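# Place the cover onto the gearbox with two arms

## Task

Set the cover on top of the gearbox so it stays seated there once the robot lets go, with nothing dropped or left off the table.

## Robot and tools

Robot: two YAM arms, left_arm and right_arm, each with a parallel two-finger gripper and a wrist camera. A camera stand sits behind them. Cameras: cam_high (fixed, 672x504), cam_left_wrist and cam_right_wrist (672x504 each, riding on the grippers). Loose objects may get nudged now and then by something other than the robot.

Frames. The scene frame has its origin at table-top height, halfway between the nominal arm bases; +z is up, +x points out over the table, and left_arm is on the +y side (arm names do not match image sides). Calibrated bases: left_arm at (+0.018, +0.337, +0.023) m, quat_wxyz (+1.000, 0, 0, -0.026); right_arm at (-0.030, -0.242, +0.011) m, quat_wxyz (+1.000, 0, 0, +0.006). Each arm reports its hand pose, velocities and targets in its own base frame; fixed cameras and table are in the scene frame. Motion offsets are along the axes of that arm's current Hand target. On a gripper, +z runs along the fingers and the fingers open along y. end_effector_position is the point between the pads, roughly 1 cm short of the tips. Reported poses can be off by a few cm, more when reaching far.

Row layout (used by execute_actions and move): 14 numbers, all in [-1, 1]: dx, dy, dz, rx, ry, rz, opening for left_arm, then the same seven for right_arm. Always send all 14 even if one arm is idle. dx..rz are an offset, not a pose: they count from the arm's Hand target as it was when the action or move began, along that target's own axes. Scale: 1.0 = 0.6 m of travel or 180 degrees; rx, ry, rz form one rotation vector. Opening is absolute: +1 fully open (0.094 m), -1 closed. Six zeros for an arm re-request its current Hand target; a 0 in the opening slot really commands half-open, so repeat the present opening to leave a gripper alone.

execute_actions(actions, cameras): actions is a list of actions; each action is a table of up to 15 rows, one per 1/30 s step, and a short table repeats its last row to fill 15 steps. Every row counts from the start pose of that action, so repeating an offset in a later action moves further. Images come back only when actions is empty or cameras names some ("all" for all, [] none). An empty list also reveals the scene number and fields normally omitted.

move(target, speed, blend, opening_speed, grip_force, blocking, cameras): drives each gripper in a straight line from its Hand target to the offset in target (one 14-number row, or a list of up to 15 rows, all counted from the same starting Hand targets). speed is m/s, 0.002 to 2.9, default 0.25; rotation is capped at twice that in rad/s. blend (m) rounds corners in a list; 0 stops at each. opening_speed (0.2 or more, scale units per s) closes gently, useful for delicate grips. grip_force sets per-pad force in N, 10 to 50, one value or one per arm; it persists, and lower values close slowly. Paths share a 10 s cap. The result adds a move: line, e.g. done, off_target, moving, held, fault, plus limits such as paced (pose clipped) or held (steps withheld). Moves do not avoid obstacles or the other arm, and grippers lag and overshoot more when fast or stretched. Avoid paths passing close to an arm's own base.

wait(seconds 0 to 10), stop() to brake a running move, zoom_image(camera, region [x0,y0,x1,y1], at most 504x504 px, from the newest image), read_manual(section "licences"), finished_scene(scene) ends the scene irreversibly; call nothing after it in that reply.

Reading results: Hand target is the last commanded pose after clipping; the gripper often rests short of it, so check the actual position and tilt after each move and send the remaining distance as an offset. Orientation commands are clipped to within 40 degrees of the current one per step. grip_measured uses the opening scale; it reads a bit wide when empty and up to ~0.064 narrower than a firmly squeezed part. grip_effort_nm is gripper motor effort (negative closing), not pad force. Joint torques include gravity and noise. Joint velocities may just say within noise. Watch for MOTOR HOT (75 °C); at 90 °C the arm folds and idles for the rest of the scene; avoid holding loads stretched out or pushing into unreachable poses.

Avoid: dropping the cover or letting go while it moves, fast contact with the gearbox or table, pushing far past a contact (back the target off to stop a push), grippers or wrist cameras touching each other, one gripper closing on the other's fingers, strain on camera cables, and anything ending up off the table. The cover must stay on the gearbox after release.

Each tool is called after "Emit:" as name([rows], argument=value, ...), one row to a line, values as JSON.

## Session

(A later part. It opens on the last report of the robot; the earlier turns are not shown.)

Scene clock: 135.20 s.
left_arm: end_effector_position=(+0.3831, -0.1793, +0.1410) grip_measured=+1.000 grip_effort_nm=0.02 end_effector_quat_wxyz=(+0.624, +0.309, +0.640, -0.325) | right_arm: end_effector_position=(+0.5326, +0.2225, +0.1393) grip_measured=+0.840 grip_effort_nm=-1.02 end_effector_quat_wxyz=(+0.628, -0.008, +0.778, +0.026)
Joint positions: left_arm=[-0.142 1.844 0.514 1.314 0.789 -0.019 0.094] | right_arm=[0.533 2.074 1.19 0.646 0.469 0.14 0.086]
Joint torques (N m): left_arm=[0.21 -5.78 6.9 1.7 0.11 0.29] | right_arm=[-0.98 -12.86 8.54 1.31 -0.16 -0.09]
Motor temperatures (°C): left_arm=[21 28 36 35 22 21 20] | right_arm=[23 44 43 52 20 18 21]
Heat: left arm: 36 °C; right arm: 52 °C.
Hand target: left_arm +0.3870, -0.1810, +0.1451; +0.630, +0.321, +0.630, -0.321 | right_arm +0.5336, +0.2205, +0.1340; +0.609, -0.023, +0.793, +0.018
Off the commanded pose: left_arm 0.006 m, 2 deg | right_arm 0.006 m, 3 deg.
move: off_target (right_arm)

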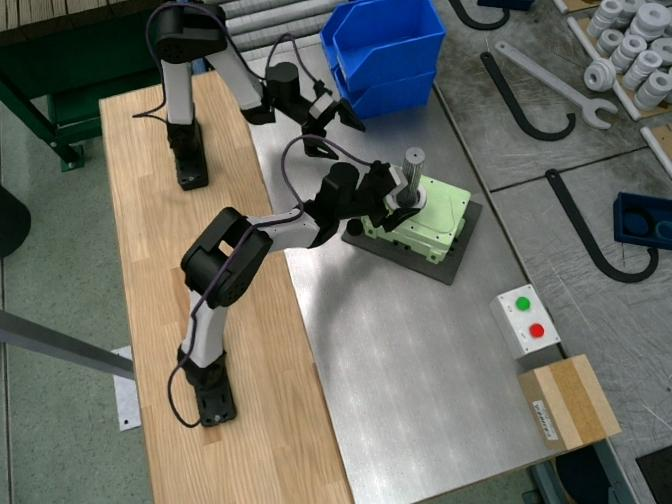

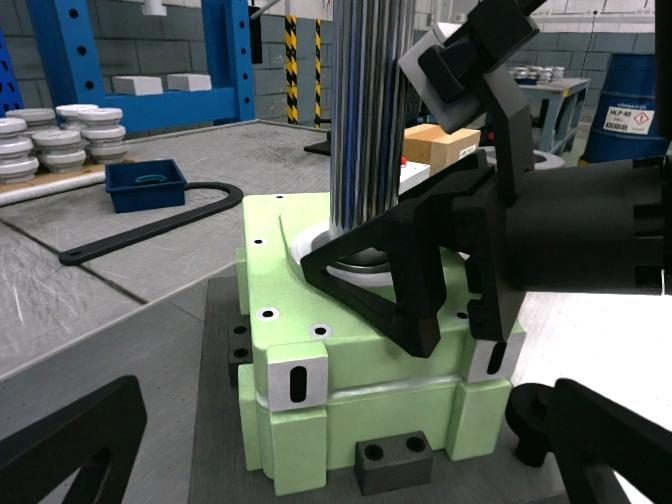

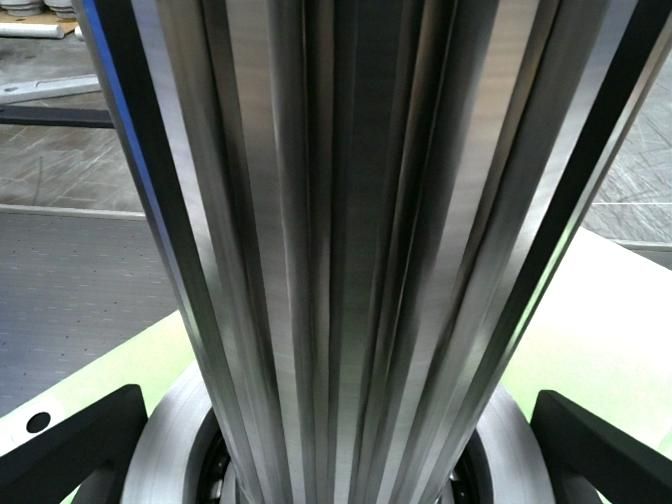

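Emit:
move(target=[0,0,0,0,0,0,1,-0.00397,-0.02427,0.01477,0,0,0,0.6], speed=0.03, cameras=["all"])

Scene clock: 138.60 s.
left_arm: end_effector_position=(+0.3831, -0.1793, +0.1410) grip_measured=+1.000 grip_effort_nm=0.02 end_effector_quat_wxyz=(+0.624, +0.309, +0.640, -0.325) | right_arm: end_effector_position=(+0.5331, +0.2218, +0.1393) grip_measured=+0.840 grip_effort_nm=-1.01 end_effector_quat_wxyz=(+0.628, -0.009, +0.778, +0.026)
Joint positions: left_arm=[-0.142 1.844 0.514 1.314 0.789 -0.019 0.094] | right_arm=[0.53 2.074 1.19 0.646 0.467 0.139 0.086]
Joint torques (N m): left_arm=[0.2 -5.85 6.94 1.66 0.11 0.28] | right_arm=[-3.86 -12.41 9.01 1.37 -0.53 -0.18]
Heat: left arm: 36 °C; right arm: 50 °C.
Hand target: left_arm +0.3870, -0.1810, +0.1451; +0.630, +0.321, +0.630, -0.321 | right_arm +0.5436, +0.2065, +0.1339; +0.609, -0.023, +0.793, +0.018
Off the commanded pose: left_arm 0.006 m, 2 deg | right_arm 0.019 m, 3 deg.
move: off_target (right_arm)

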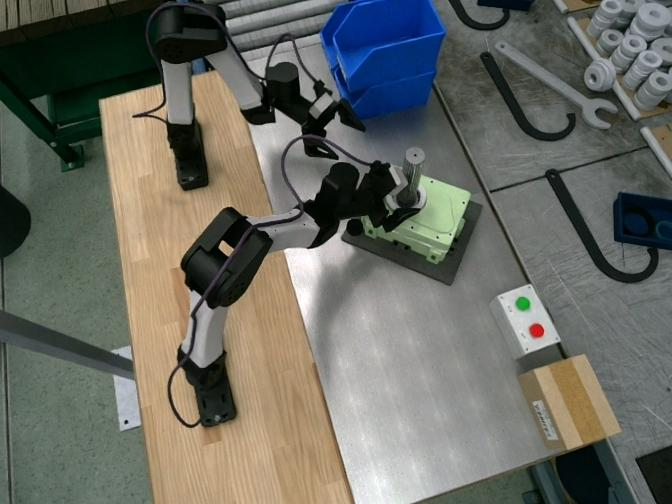

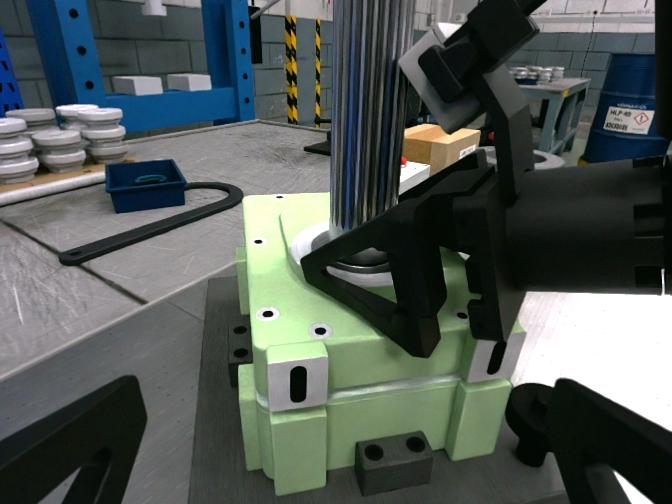

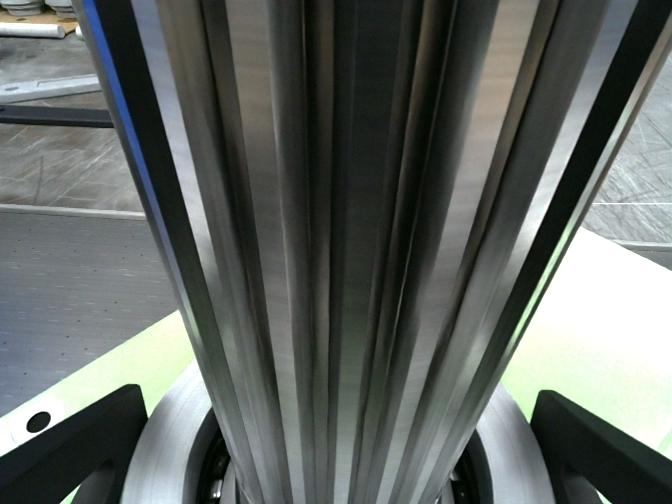

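Emit:
zoom_image(camera="cam_left_wrist", region=[220, 300, 556, 496])

Emit:
zoom_image(camera="cam_high", region=[350, 140, 490, 280])

Scaled by 1.500 from the camera's 672x504 image, which has a finer 960x720 frame.

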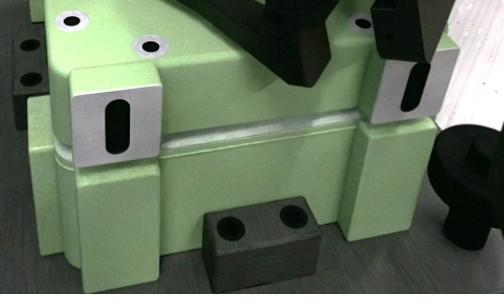

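Scaled by 3.600 from the camera's 672x504 image, which has a finer 960x720 frame.

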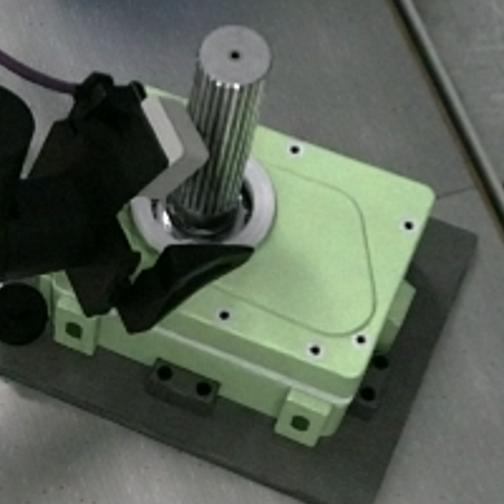

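Emit:
zoom_image(camera="cam_right_wrist", region=[84, 350, 588, 504])

Scaled by 1.000.

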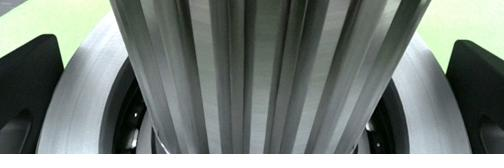

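Emit:
move(target=[0,0,0,0,0,0,1,-0.1002,-0.02538,-0.01972,0,-0.0278,0,0.6], speed=0.05, cameras=["cam_high", "cam_right_wrist", "cam_left_wrist"])

Emit:
zoom_image(camera="cam_high", region=[350, 140, 490, 280])

Scene clock: 144.37 s.
left_arm: end_effector_position=(+0.3831, -0.1793, +0.1410) grip_measured=+1.000 grip_effort_nm=0.02 end_effector_quat_wxyz=(+0.624, +0.309, +0.640, -0.325) | right_arm: end_effector_position=(+0.5335, +0.2212, +0.1426) grip_measured=+0.840 grip_effort_nm=-1.02 end_effector_quat_wxyz=(+0.629, -0.012, +0.777, +0.027)
Joint positions: left_arm=[-0.142 1.844 0.514 1.314 0.789 -0.019 0.094] | right_arm=[0.526 2.067 1.19 0.644 0.458 0.133 0.086]
Joint torques (N m): left_arm=[0.16 -5.79 6.91 1.67 0.1 0.28] | right_arm=[-5.91 -21.63 10.51 1.28 -0.61 -0.64]
Heat: left arm: 36 °C; right arm: 48 °C.
Hand target: left_arm +0.3870, -0.1810, +0.1451; +0.630, +0.321, +0.630, -0.321 | right_arm +0.5485, +0.1915, +0.1951; +0.643, -0.022, +0.766, +0.019
Off the commanded pose: left_arm 0.006 m, 2 deg | right_arm 0.062 m, 3 deg.
move: off_target (right_arm)

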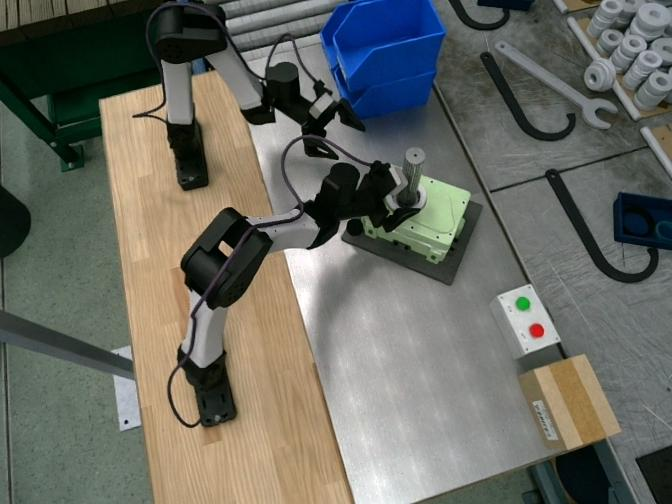

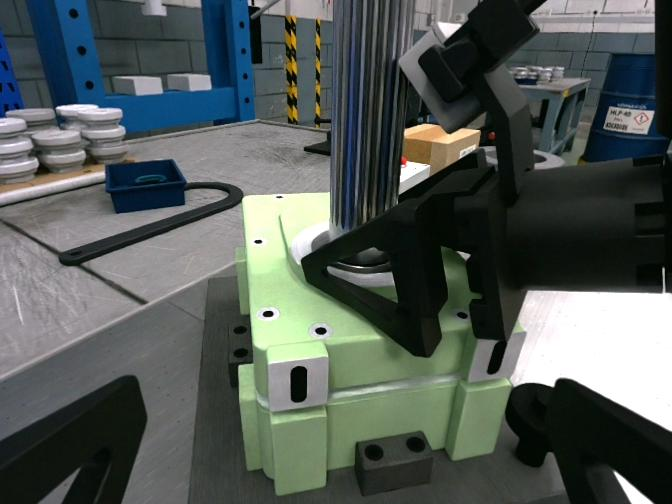

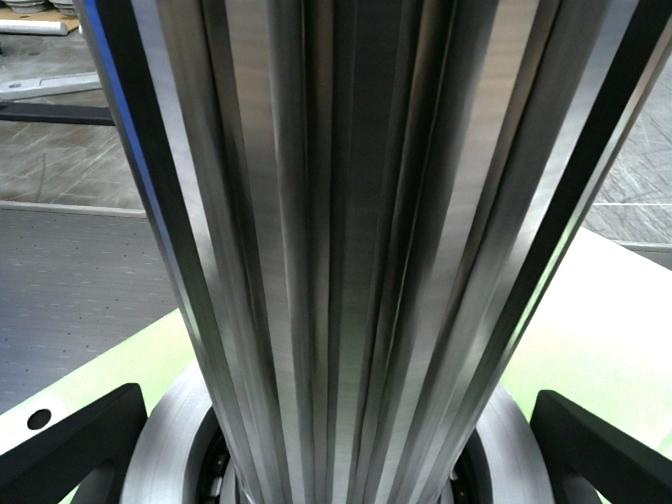

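Scaled by 3.600 from the camera's 672x504 image, which has a finer 960x720 frame.

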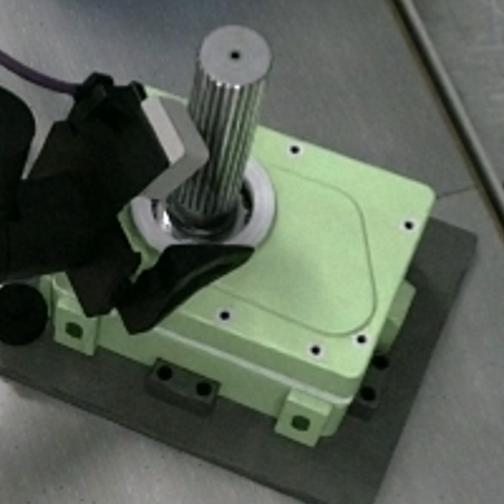

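Emit:
zoom_image(camera="cam_left_wrist", region=[230, 340, 390, 460])

Emit:
zoom_image(camera="cam_left_wrist", region=[390, 320, 550, 440])

Scaled by 3.150 from the camera's 672x504 image, which has a finer 960x720 frame.

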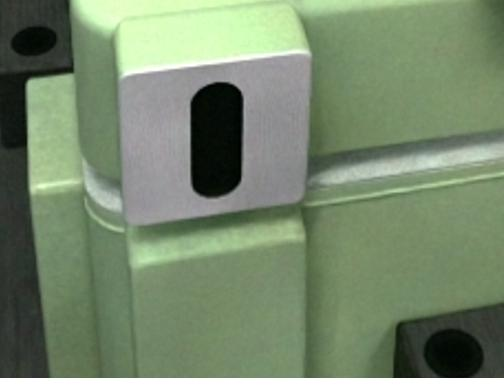

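Scaled by 3.150 from the camera's 672x504 image, which has a finer 960x720 frame.

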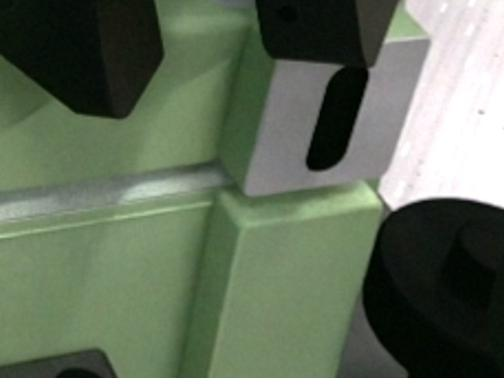

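Emit:
zoom_image(camera="cam_high", region=[355, 215, 425, 265])

Emit:
zoom_image(camera="cam_high", region=[420, 180, 490, 270])

Scaled by 7.200 from the camera's 672x504 image, which has a finer 960x720 frame.

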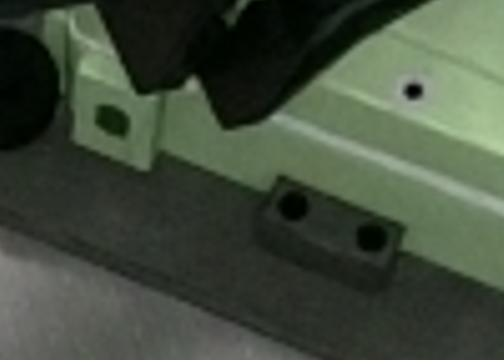

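Scaled by 5.600 from the camera's 672x504 image, which has a finer 960x720 frame.

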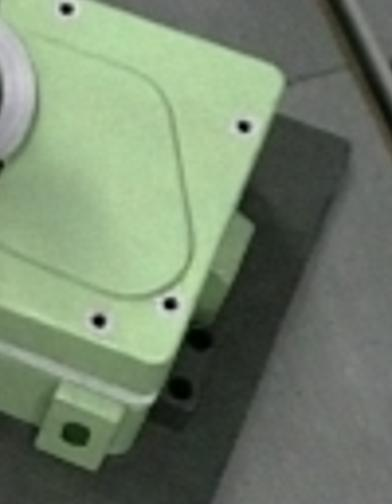

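Emit:
move(target=[0,0,0,0,0,0,1,-0.1421,0.042,-0.0099,-0.0107,-0.1122,0.0485,0.6], speed=0.08, cameras=["cam_high", "cam_right_wrist", "cam_left_wrist"])

Emit:
zoom_image(camera="cam_left_wrist", region=[220, 300, 556, 496])

Emit:
zoom_image(camera="cam_high", region=[350, 140, 490, 280])

Scene clock: 155.93 s.
left_arm: end_effector_position=(+0.3831, -0.1793, +0.1410) grip_measured=+1.000 grip_effort_nm=0.02 end_effector_quat_wxyz=(+0.624, +0.309, +0.640, -0.325) | right_arm: end_effector_position=(+0.5344, +0.2220, +0.1491) grip_measured=+0.840 grip_effort_nm=-1.01 end_effector_quat_wxyz=(+0.639, -0.011, +0.768, +0.031)
Joint positions: left_arm=[-0.142 1.844 0.514 1.314 0.789 -0.019 0.094] | right_arm=[0.526 2.066 1.187 0.676 0.456 0.123 0.086]
Joint torques (N m): left_arm=[0.2 -5.81 6.93 1.68 0.11 0.28] | right_arm=[-2.43 -21.12 11.43 4.86 -0.09 -0.49]
Heat: left arm: 36 °C; right arm: 48 °C.
Hand target: left_arm +0.3870, -0.1810, +0.1451; +0.630, +0.321, +0.630, -0.321 | right_arm +0.5560, +0.2172, +0.2801; +0.763, +0.029, +0.640, +0.084
Off the commanded pose: left_arm 0.006 m, 2 deg | right_arm 0.133 m, 22 deg.
move: off_target (right_arm)

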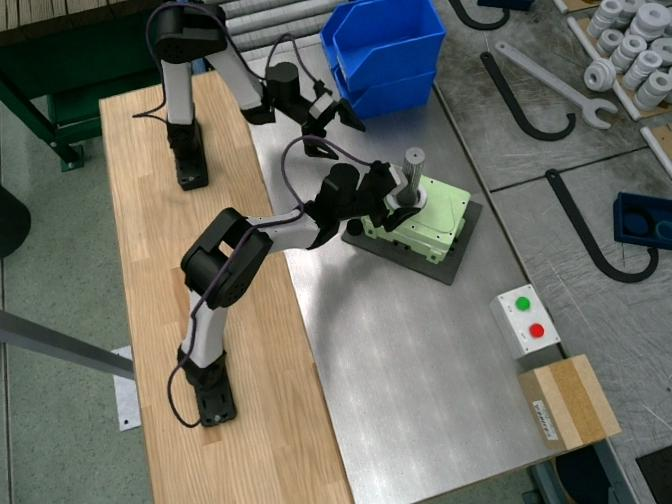

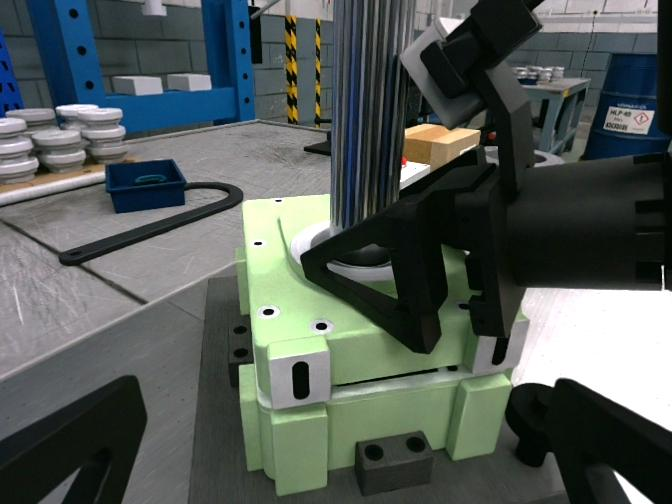

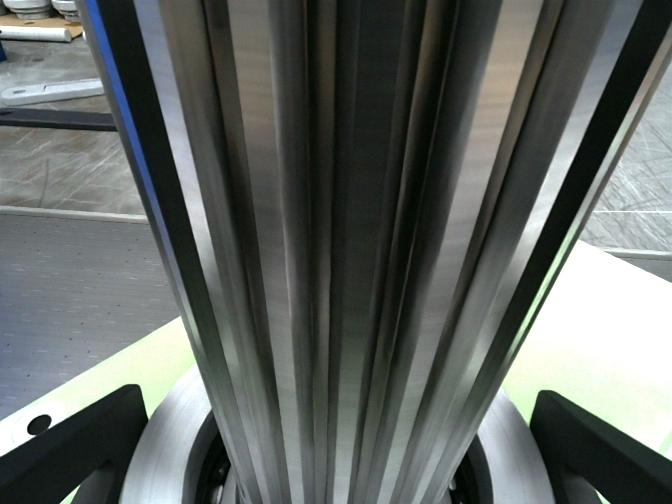

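Scaled by 1.500 from the camera's 672x504 image, which has a finer 960x720 frame.

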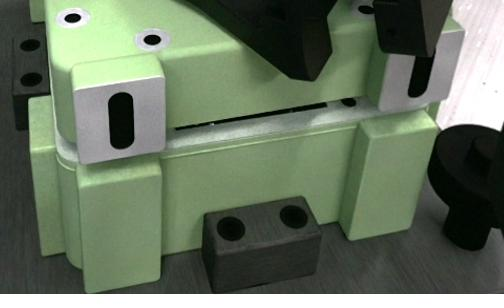

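Scaled by 3.600 from the camera's 672x504 image, which has a finer 960x720 frame.

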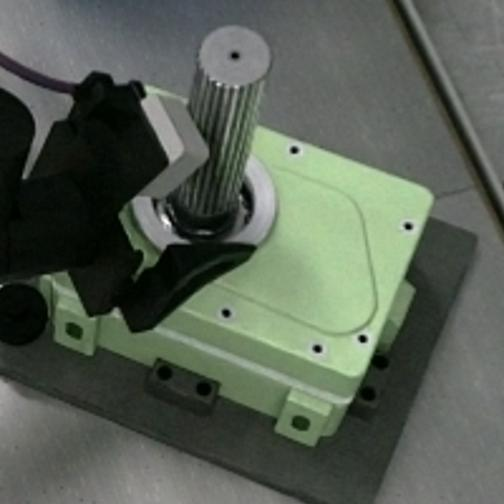

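Emit:
zoom_image(camera="cam_left_wrist", region=[400, 330, 520, 420])

Emit:
zoom_image(camera="cam_left_wrist", region=[230, 340, 390, 460])

Scaled by 4.200 from the camera's 672x504 image, which has a finer 960x720 frame.

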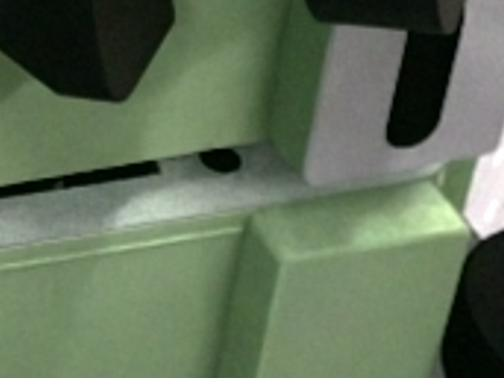

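Scaled by 3.150 from the camera's 672x504 image, which has a finer 960x720 frame.

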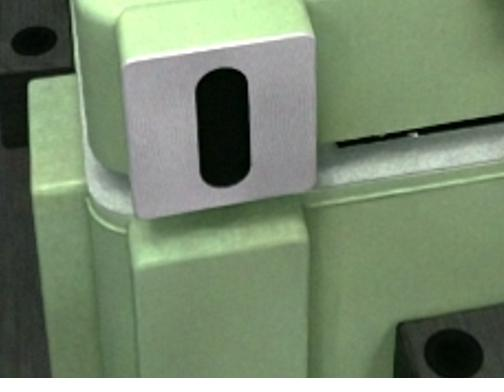

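Emit:
move(target=[0,0,0,0,0,0,1,-0.0411,0,0.007,0,0,0,0.6], speed=0.05, cameras=["cam_high", "cam_right_wrist", "cam_left_wrist"])

Emit:
zoom_image(camera="cam_left_wrist", region=[220, 300, 556, 496])

Emit:
zoom_image(camera="cam_high", region=[350, 140, 490, 280])

Scene clock: 159.60 s.
left_arm: end_effector_position=(+0.3831, -0.1793, +0.1410) grip_measured=+1.000 grip_effort_nm=0.02 end_effector_quat_wxyz=(+0.624, +0.309, +0.640, -0.325) | right_arm: end_effector_position=(+0.5338, +0.2117, +0.1560) grip_measured=+0.839 grip_effort_nm=-1.01 end_effector_quat_wxyz=(+0.636, -0.022, +0.770, +0.035)
Joint positions: left_arm=[-0.142 1.844 0.514 1.314 0.789 -0.019 0.094] | right_arm=[0.497 2.026 1.165 0.655 0.406 0.109 0.086]
Joint torques (N m): left_arm=[0.23 -5.82 6.91 1.68 0.11 0.29] | right_arm=[-0.96 -22.42 15.09 4.43 0.28 -0.27]
Motor temperatures (°C): left_arm=[21 28 36 35 22 21 20] | right_arm=[24 50 43 53 20 19 22]
Heat: left arm: 36 °C; right arm: 53 °C.
Hand target: left_arm +0.3870, -0.1810, +0.1451; +0.630, +0.321, +0.630, -0.321 | right_arm +0.5560, +0.2134, +0.3049; +0.763, +0.029, +0.640, +0.084
Off the commanded pose: left_arm 0.006 m, 2 deg | right_arm 0.151 m, 22 deg.
move: off_target (right_arm)

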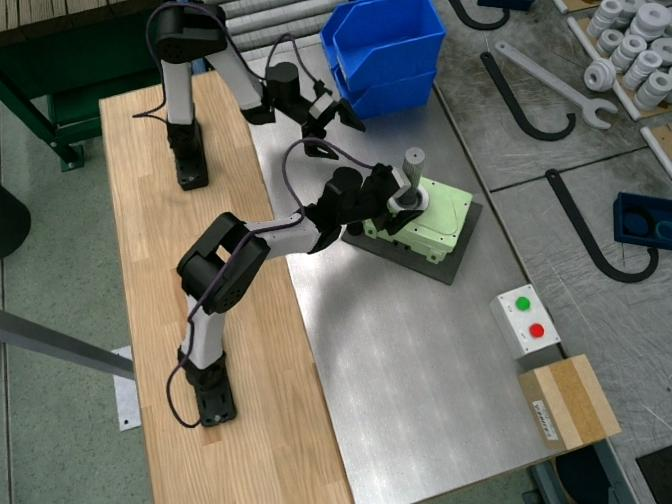

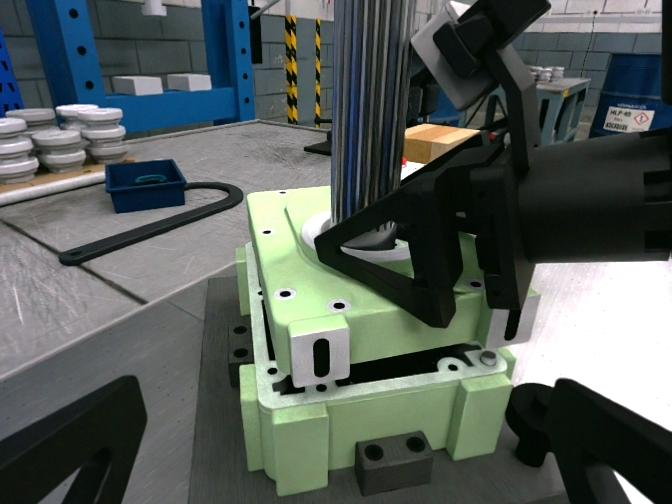

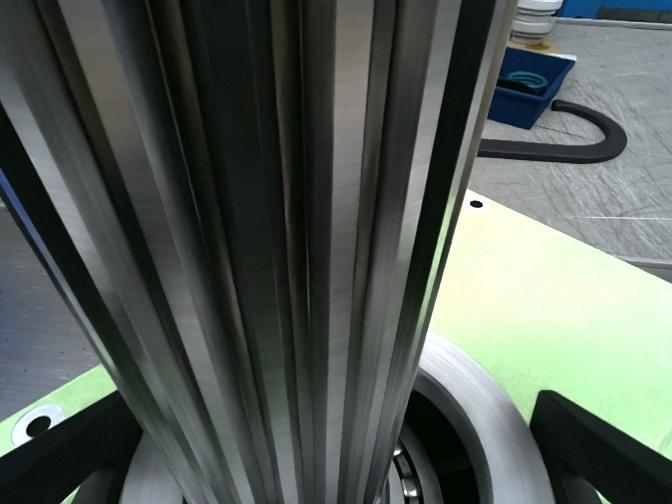

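Scaled by 1.500 from the camera's 672x504 image, which has a finer 960x720 frame.

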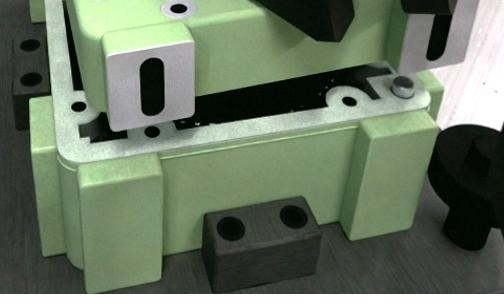

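Scaled by 3.600 from the camera's 672x504 image, which has a finer 960x720 frame.

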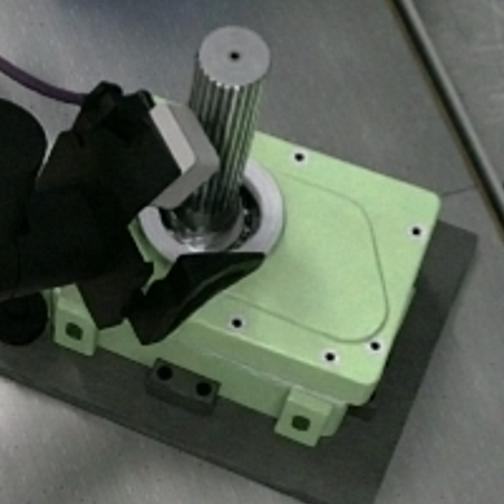

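Emit:
move(target=[0,0,0,0,0,0,1,-0.0363,0.0311,0.0091,0,0,0,0.6], speed=0.05, cameras=["cam_high", "cam_right_wrist", "cam_left_wrist"])

Emit:
zoom_image(camera="cam_left_wrist", region=[220, 300, 556, 496])

Emit:
zoom_image(camera="cam_high", region=[350, 140, 490, 280])

Scene clock: 162.23 s.
left_arm: end_effector_position=(+0.3831, -0.1793, +0.1410) grip_measured=+1.000 grip_effort_nm=0.02 end_effector_quat_wxyz=(+0.624, +0.309, +0.640, -0.325) | right_arm: end_effector_position=(+0.5331, +0.2182, +0.1812) grip_measured=+0.839 grip_effort_nm=-1.01 end_effector_quat_wxyz=(+0.635, -0.019, +0.771, +0.032)
Joint positions: left_arm=[-0.142 1.844 0.514 1.314 0.789 -0.019 0.094] | right_arm=[0.515 1.983 1.222 0.548 0.432 0.115 0.086]
Joint torques (N m): left_arm=[0.16 -5.75 6.95 1.68 0.11 0.29] | right_arm=[0.08 -20.75 16.98 4.43 0.32 -0.34]
Motor temperatures (°C): left_arm=[21 28 36 35 22 21 20] | right_arm=[24 52 43 55 20 19 22]
Heat: left arm: 36 °C; right arm: 55 °C.
Hand target: left_arm +0.3870, -0.1810, +0.1451; +0.630, +0.321, +0.630, -0.321 | right_arm +0.5561, +0.2284, +0.3296; +0.763, +0.029, +0.640, +0.084
Off the commanded pose: left_arm 0.006 m, 2 deg | right_arm 0.151 m, 23 deg.
move: off_target (right_arm)

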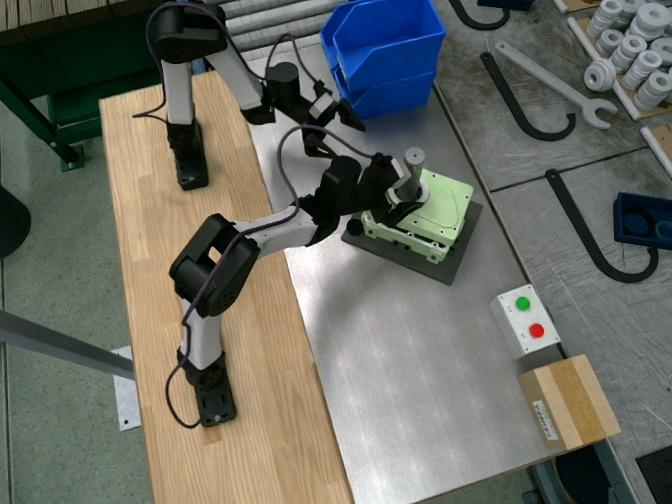

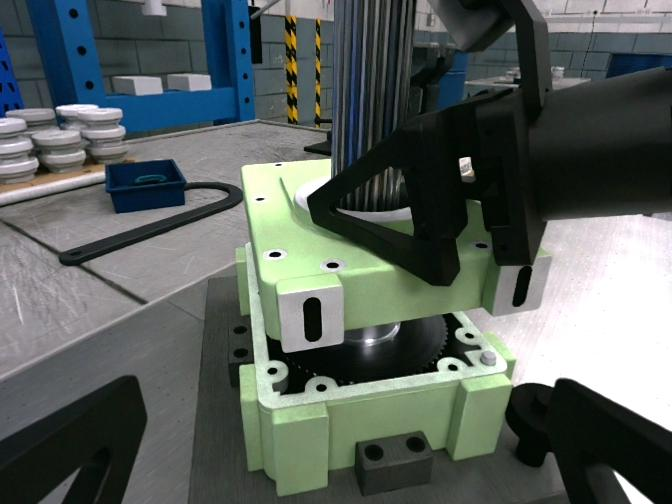

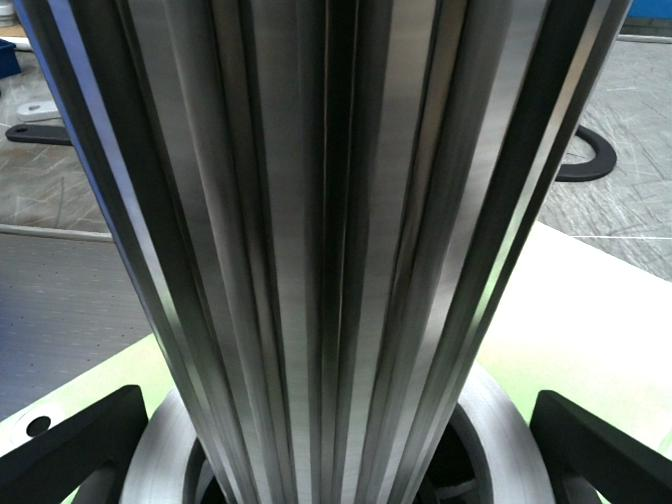

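Scaled by 1.500 from the camera's 672x504 image, which has a finer 960x720 frame.

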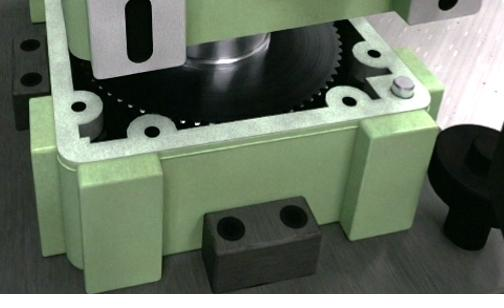

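Scaled by 3.600 from the camera's 672x504 image, which has a finer 960x720 frame.

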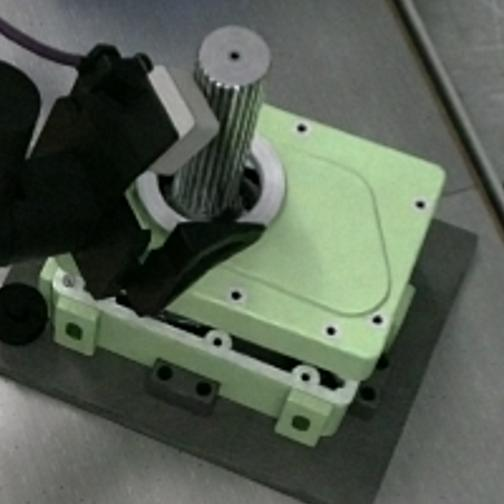

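Emit:
move(target=[0,0,0,0,0,0,1,0.1192,-0.0158,-0.0244,0.0234,0.0206,-0.0065,0.6], speed=0.06, cameras=["cam_high", "cam_right_wrist", "cam_left_wrist"])

Emit:
zoom_image(camera="cam_left_wrist", region=[220, 260, 556, 456])

Emit:
zoom_image(camera="cam_high", region=[350, 140, 490, 280])

Emit:
zoom_image(camera="cam_right_wrist", region=[84, 350, 588, 504])

Scene clock: 166.43 s.
left_arm: end_effector_position=(+0.3831, -0.1793, +0.1410) grip_measured=+1.000 grip_effort_nm=0.02 end_effector_quat_wxyz=(+0.624, +0.309, +0.640, -0.325) | right_arm: end_effector_position=(+0.5330, +0.2230, +0.1536) grip_measured=+0.839 grip_effort_nm=-1.02 end_effector_quat_wxyz=(+0.635, -0.005, +0.772, +0.015)
Joint positions: left_arm=[-0.142 1.844 0.514 1.314 0.789 -0.019 0.094] | right_arm=[0.541 2.056 1.211 0.623 0.501 0.125 0.086]
Joint torques (N m): left_arm=[0.16 -5.82 7.01 1.68 0.09 0.3] | right_arm=[0.17 -16.25 13.64 4.44 0.61 -0.22]
Motor temperatures (°C): left_arm=[21 28 36 36 22 21 20] | right_arm=[24 52 44 59 20 19 22]
Heat: left arm: 36 °C; right arm: 59 °C.
Hand target: left_arm +0.3870, -0.1810, +0.1451; +0.630, +0.321, +0.630, -0.321 | right_arm +0.5545, +0.2299, +0.2560; +0.741, +0.048, +0.668, +0.053
Off the commanded pose: left_arm 0.006 m, 2 deg | right_arm 0.105 m, 19 deg.
move: off_target (right_arm)

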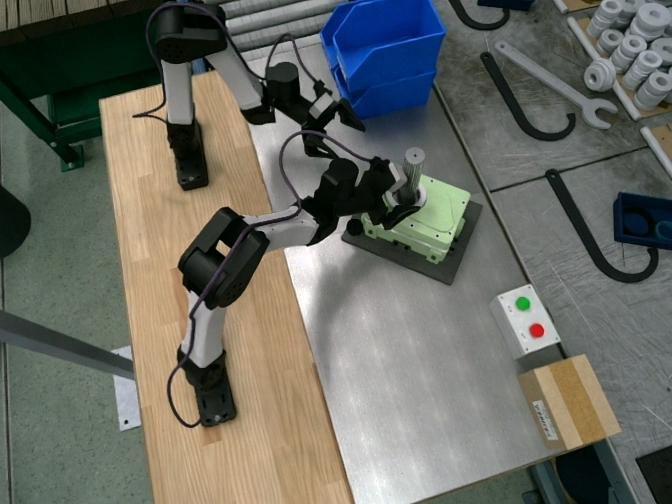

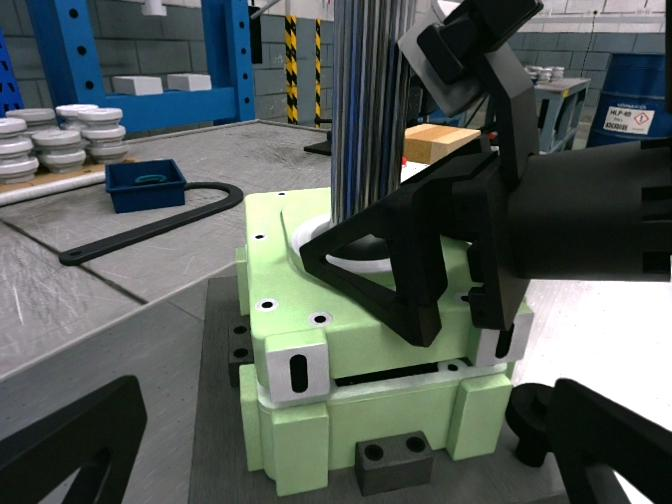

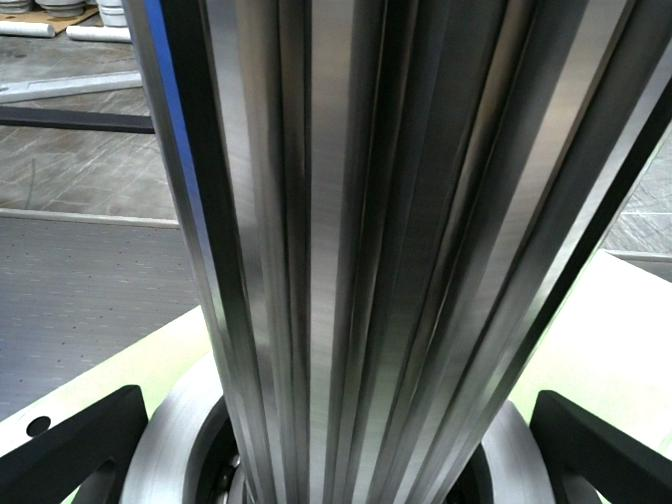

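Scaled by 1.500 from the camera's 672x504 image, which has a finer 960x720 frame.

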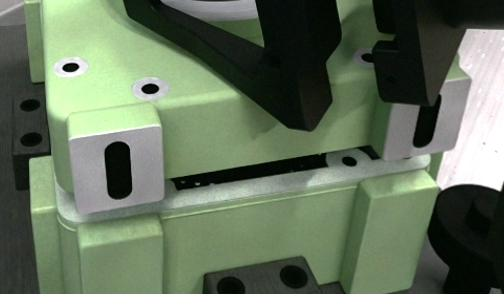

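Scaled by 3.600 from the camera's 672x504 image, which has a finer 960x720 frame.

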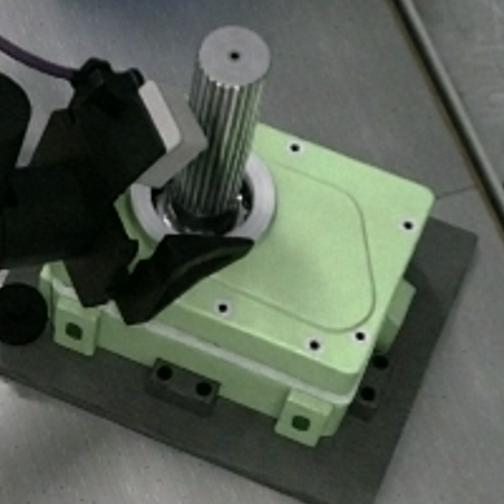

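Scaled by 1.000.

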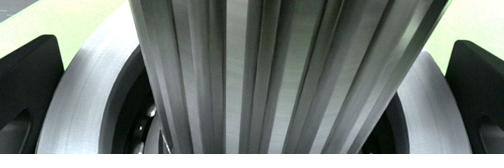

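Emit:
move(target=[0,0,0,0,0,0,1,-0.0025,-0.0197,0.0033,-0.0109,-0.054,0.0011,0.6], speed=0.1, cameras=["cam_high", "cam_right_wrist", "cam_left_wrist"])

Emit:
zoom_image(camera="cam_left_wrist", region=[220, 260, 556, 456])

Emit:
zoom_image(camera="cam_high", region=[350, 140, 490, 280])

Emit:
zoom_image(camera="cam_right_wrist", region=[84, 350, 588, 504])

Scene clock: 171.60 s.
left_arm: end_effector_position=(+0.3831, -0.1793, +0.1410) grip_measured=+1.000 grip_effort_nm=0.02 end_effector_quat_wxyz=(+0.624, +0.309, +0.640, -0.325) | right_arm: end_effector_position=(+0.5379, +0.2207, +0.1566) grip_measured=+0.839 grip_effort_nm=-1.01 end_effector_quat_wxyz=(+0.689, -0.007, +0.724, +0.016)
Joint positions: left_arm=[-0.142 1.844 0.514 1.314 0.789 -0.019 0.094] | right_arm=[0.533 2.132 1.165 0.911 0.5 0.039 0.086]
Joint torques (N m): left_arm=[0.2 -5.79 6.89 1.67 0.11 0.3] | right_arm=[-1.83 -14.72 12.45 4.96 -0.05 -0.31]
Motor temperatures (°C): left_arm=[21 28 36 36 22 21 20] | right_arm=[23 52 44 60 20 18 22]
Heat: left arm: 36 °C; right arm: 60 °C.
Hand target: left_arm +0.3870, -0.1810, +0.1451; +0.630, +0.321, +0.630, -0.321 | right_arm +0.5565, +0.2181, +0.2561; +0.796, +0.041, +0.601, +0.062
Off the commanded pose: left_arm 0.006 m, 2 deg | right_arm 0.101 m, 20 deg.
move: off_target (right_arm)

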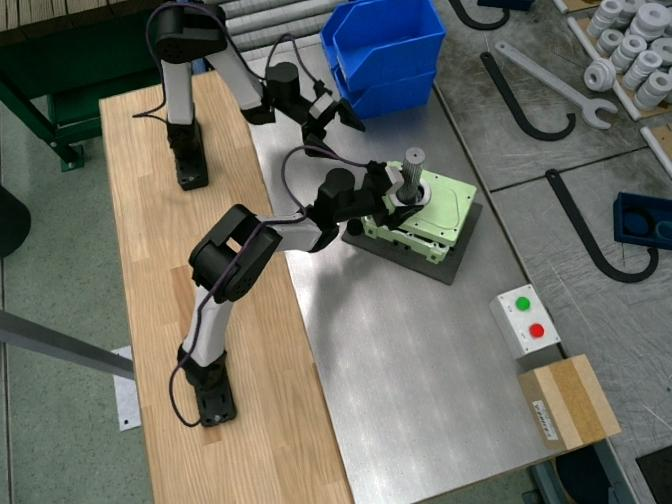

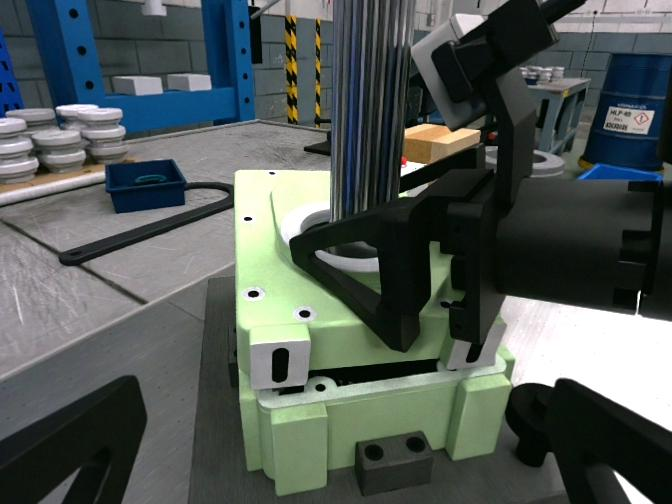

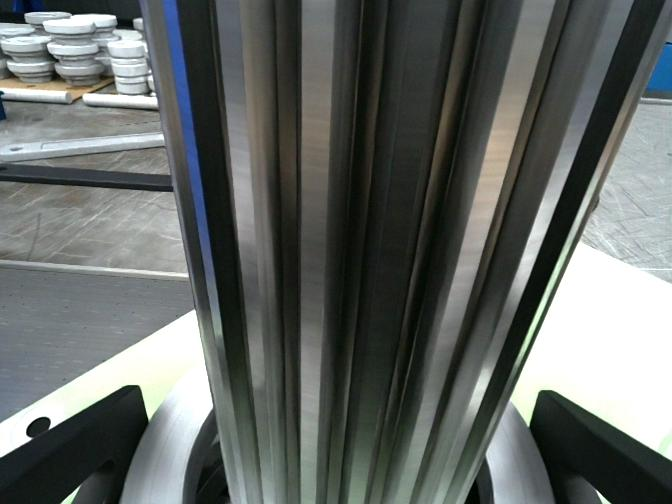

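Scaled by 1.500 from the camera's 672x504 image, which has a finer 960x720 frame.

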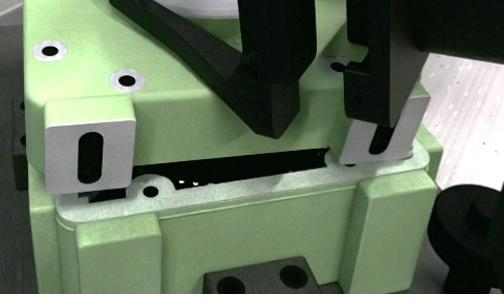

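Scaled by 3.600 from the camera's 672x504 image, which has a finer 960x720 frame.

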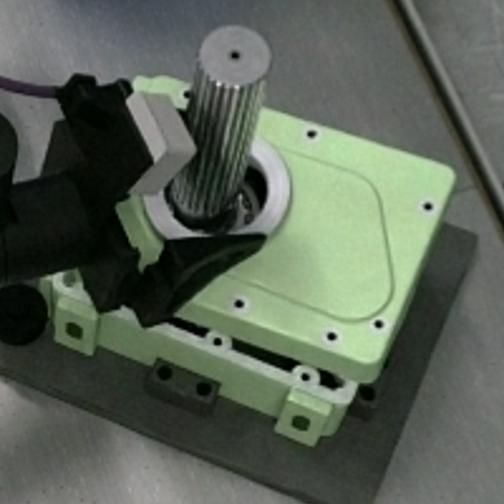

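Scaled by 1.000.

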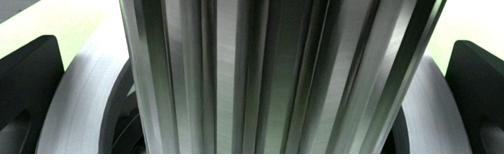

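Emit:
move(target=[0,0,0,0,0,0,1,-0.0027,-0.0056,-0.0065,0,0.0333,0,0.6], speed=0.08, cameras=["cam_high", "cam_right_wrist", "cam_left_wrist"])

Emit:
zoom_image(camera="cam_left_wrist", region=[220, 260, 556, 456])

Emit:
zoom_image(camera="cam_high", region=[350, 140, 490, 280])

Emit:
zoom_image(camera="cam_right_wrist", region=[84, 350, 588, 504])

Scene clock: 180.53 s.
left_arm: end_effector_position=(+0.3831, -0.1793, +0.1410) grip_measured=+1.000 grip_effort_nm=0.02 end_effector_quat_wxyz=(+0.624, +0.309, +0.640, -0.325) | right_arm: end_effector_position=(+0.5380, +0.2204, +0.1538) grip_measured=+0.839 grip_effort_nm=-1.01 end_effector_quat_wxyz=(+0.681, -0.007, +0.732, +0.030)
Joint positions: left_arm=[-0.142 1.844 0.514 1.314 0.789 -0.019 0.094] | right_arm=[0.525 2.121 1.16 0.88 0.469 0.07 0.086]
Joint torques (N m): left_arm=[0.18 -5.83 6.93 1.69 0.11 0.27] | right_arm=[-1.66 -19.49 12.97 3.64 0.12 -0.17]
Motor temperatures (°C): left_arm=[21 28 36 36 22 21 20] | right_arm=[23 53 44 65 20 18 22]
Heat: left arm: 36 °C; right arm: 65 °C.
Hand target: left_arm +0.3870, -0.1810, +0.1451; +0.630, +0.321, +0.630, -0.321 | right_arm +0.5525, +0.2144, +0.2563; +0.763, +0.037, +0.642, +0.064
Off the commanded pose: left_arm 0.006 m, 2 deg | right_arm 0.103 m, 15 deg.
move: off_target (right_arm)

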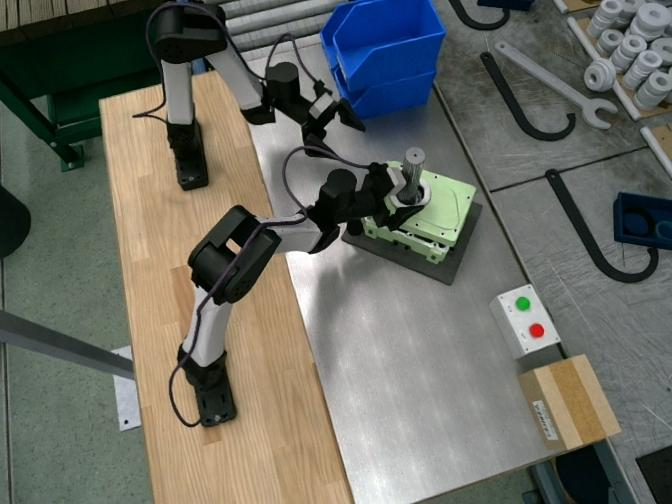

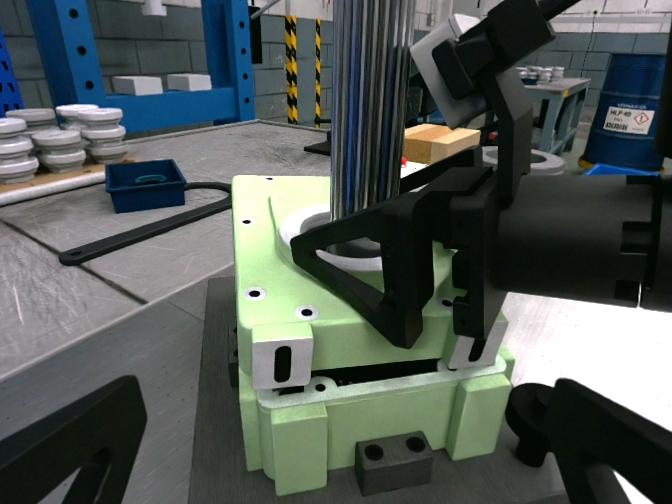

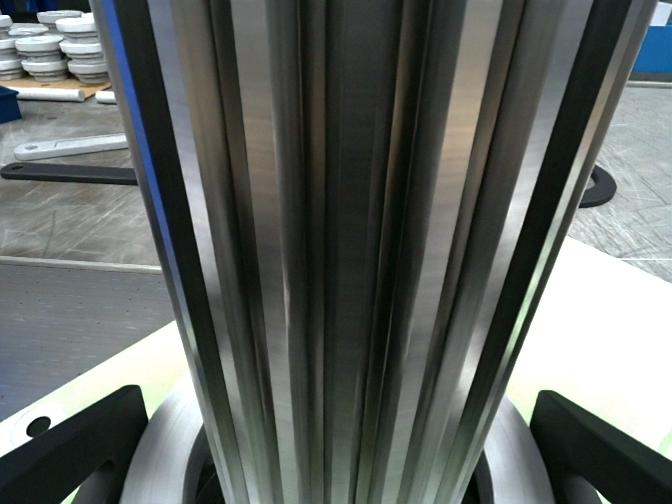

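Scaled by 1.500 from the camera's 672x504 image, which has a finer 960x720 frame.

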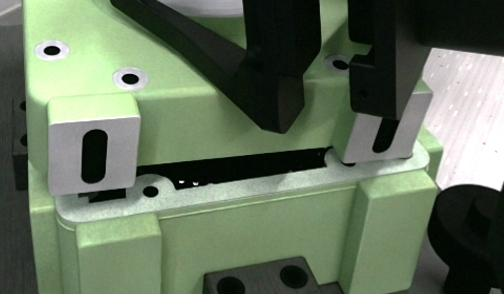

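Scaled by 3.600 from the camera's 672x504 image, which has a finer 960x720 frame.

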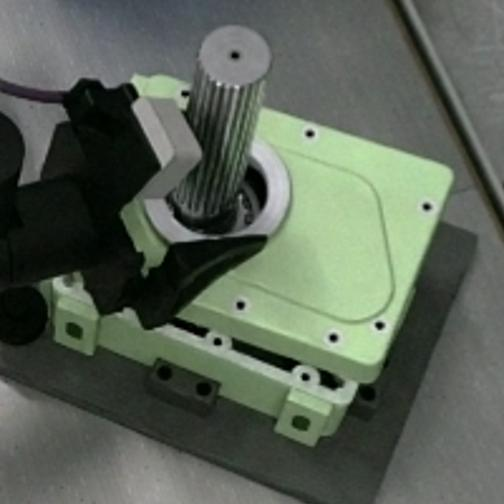

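Scaled by 1.000.

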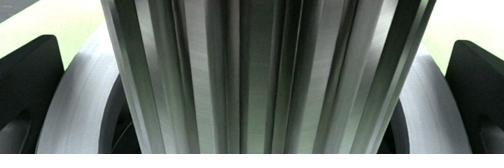

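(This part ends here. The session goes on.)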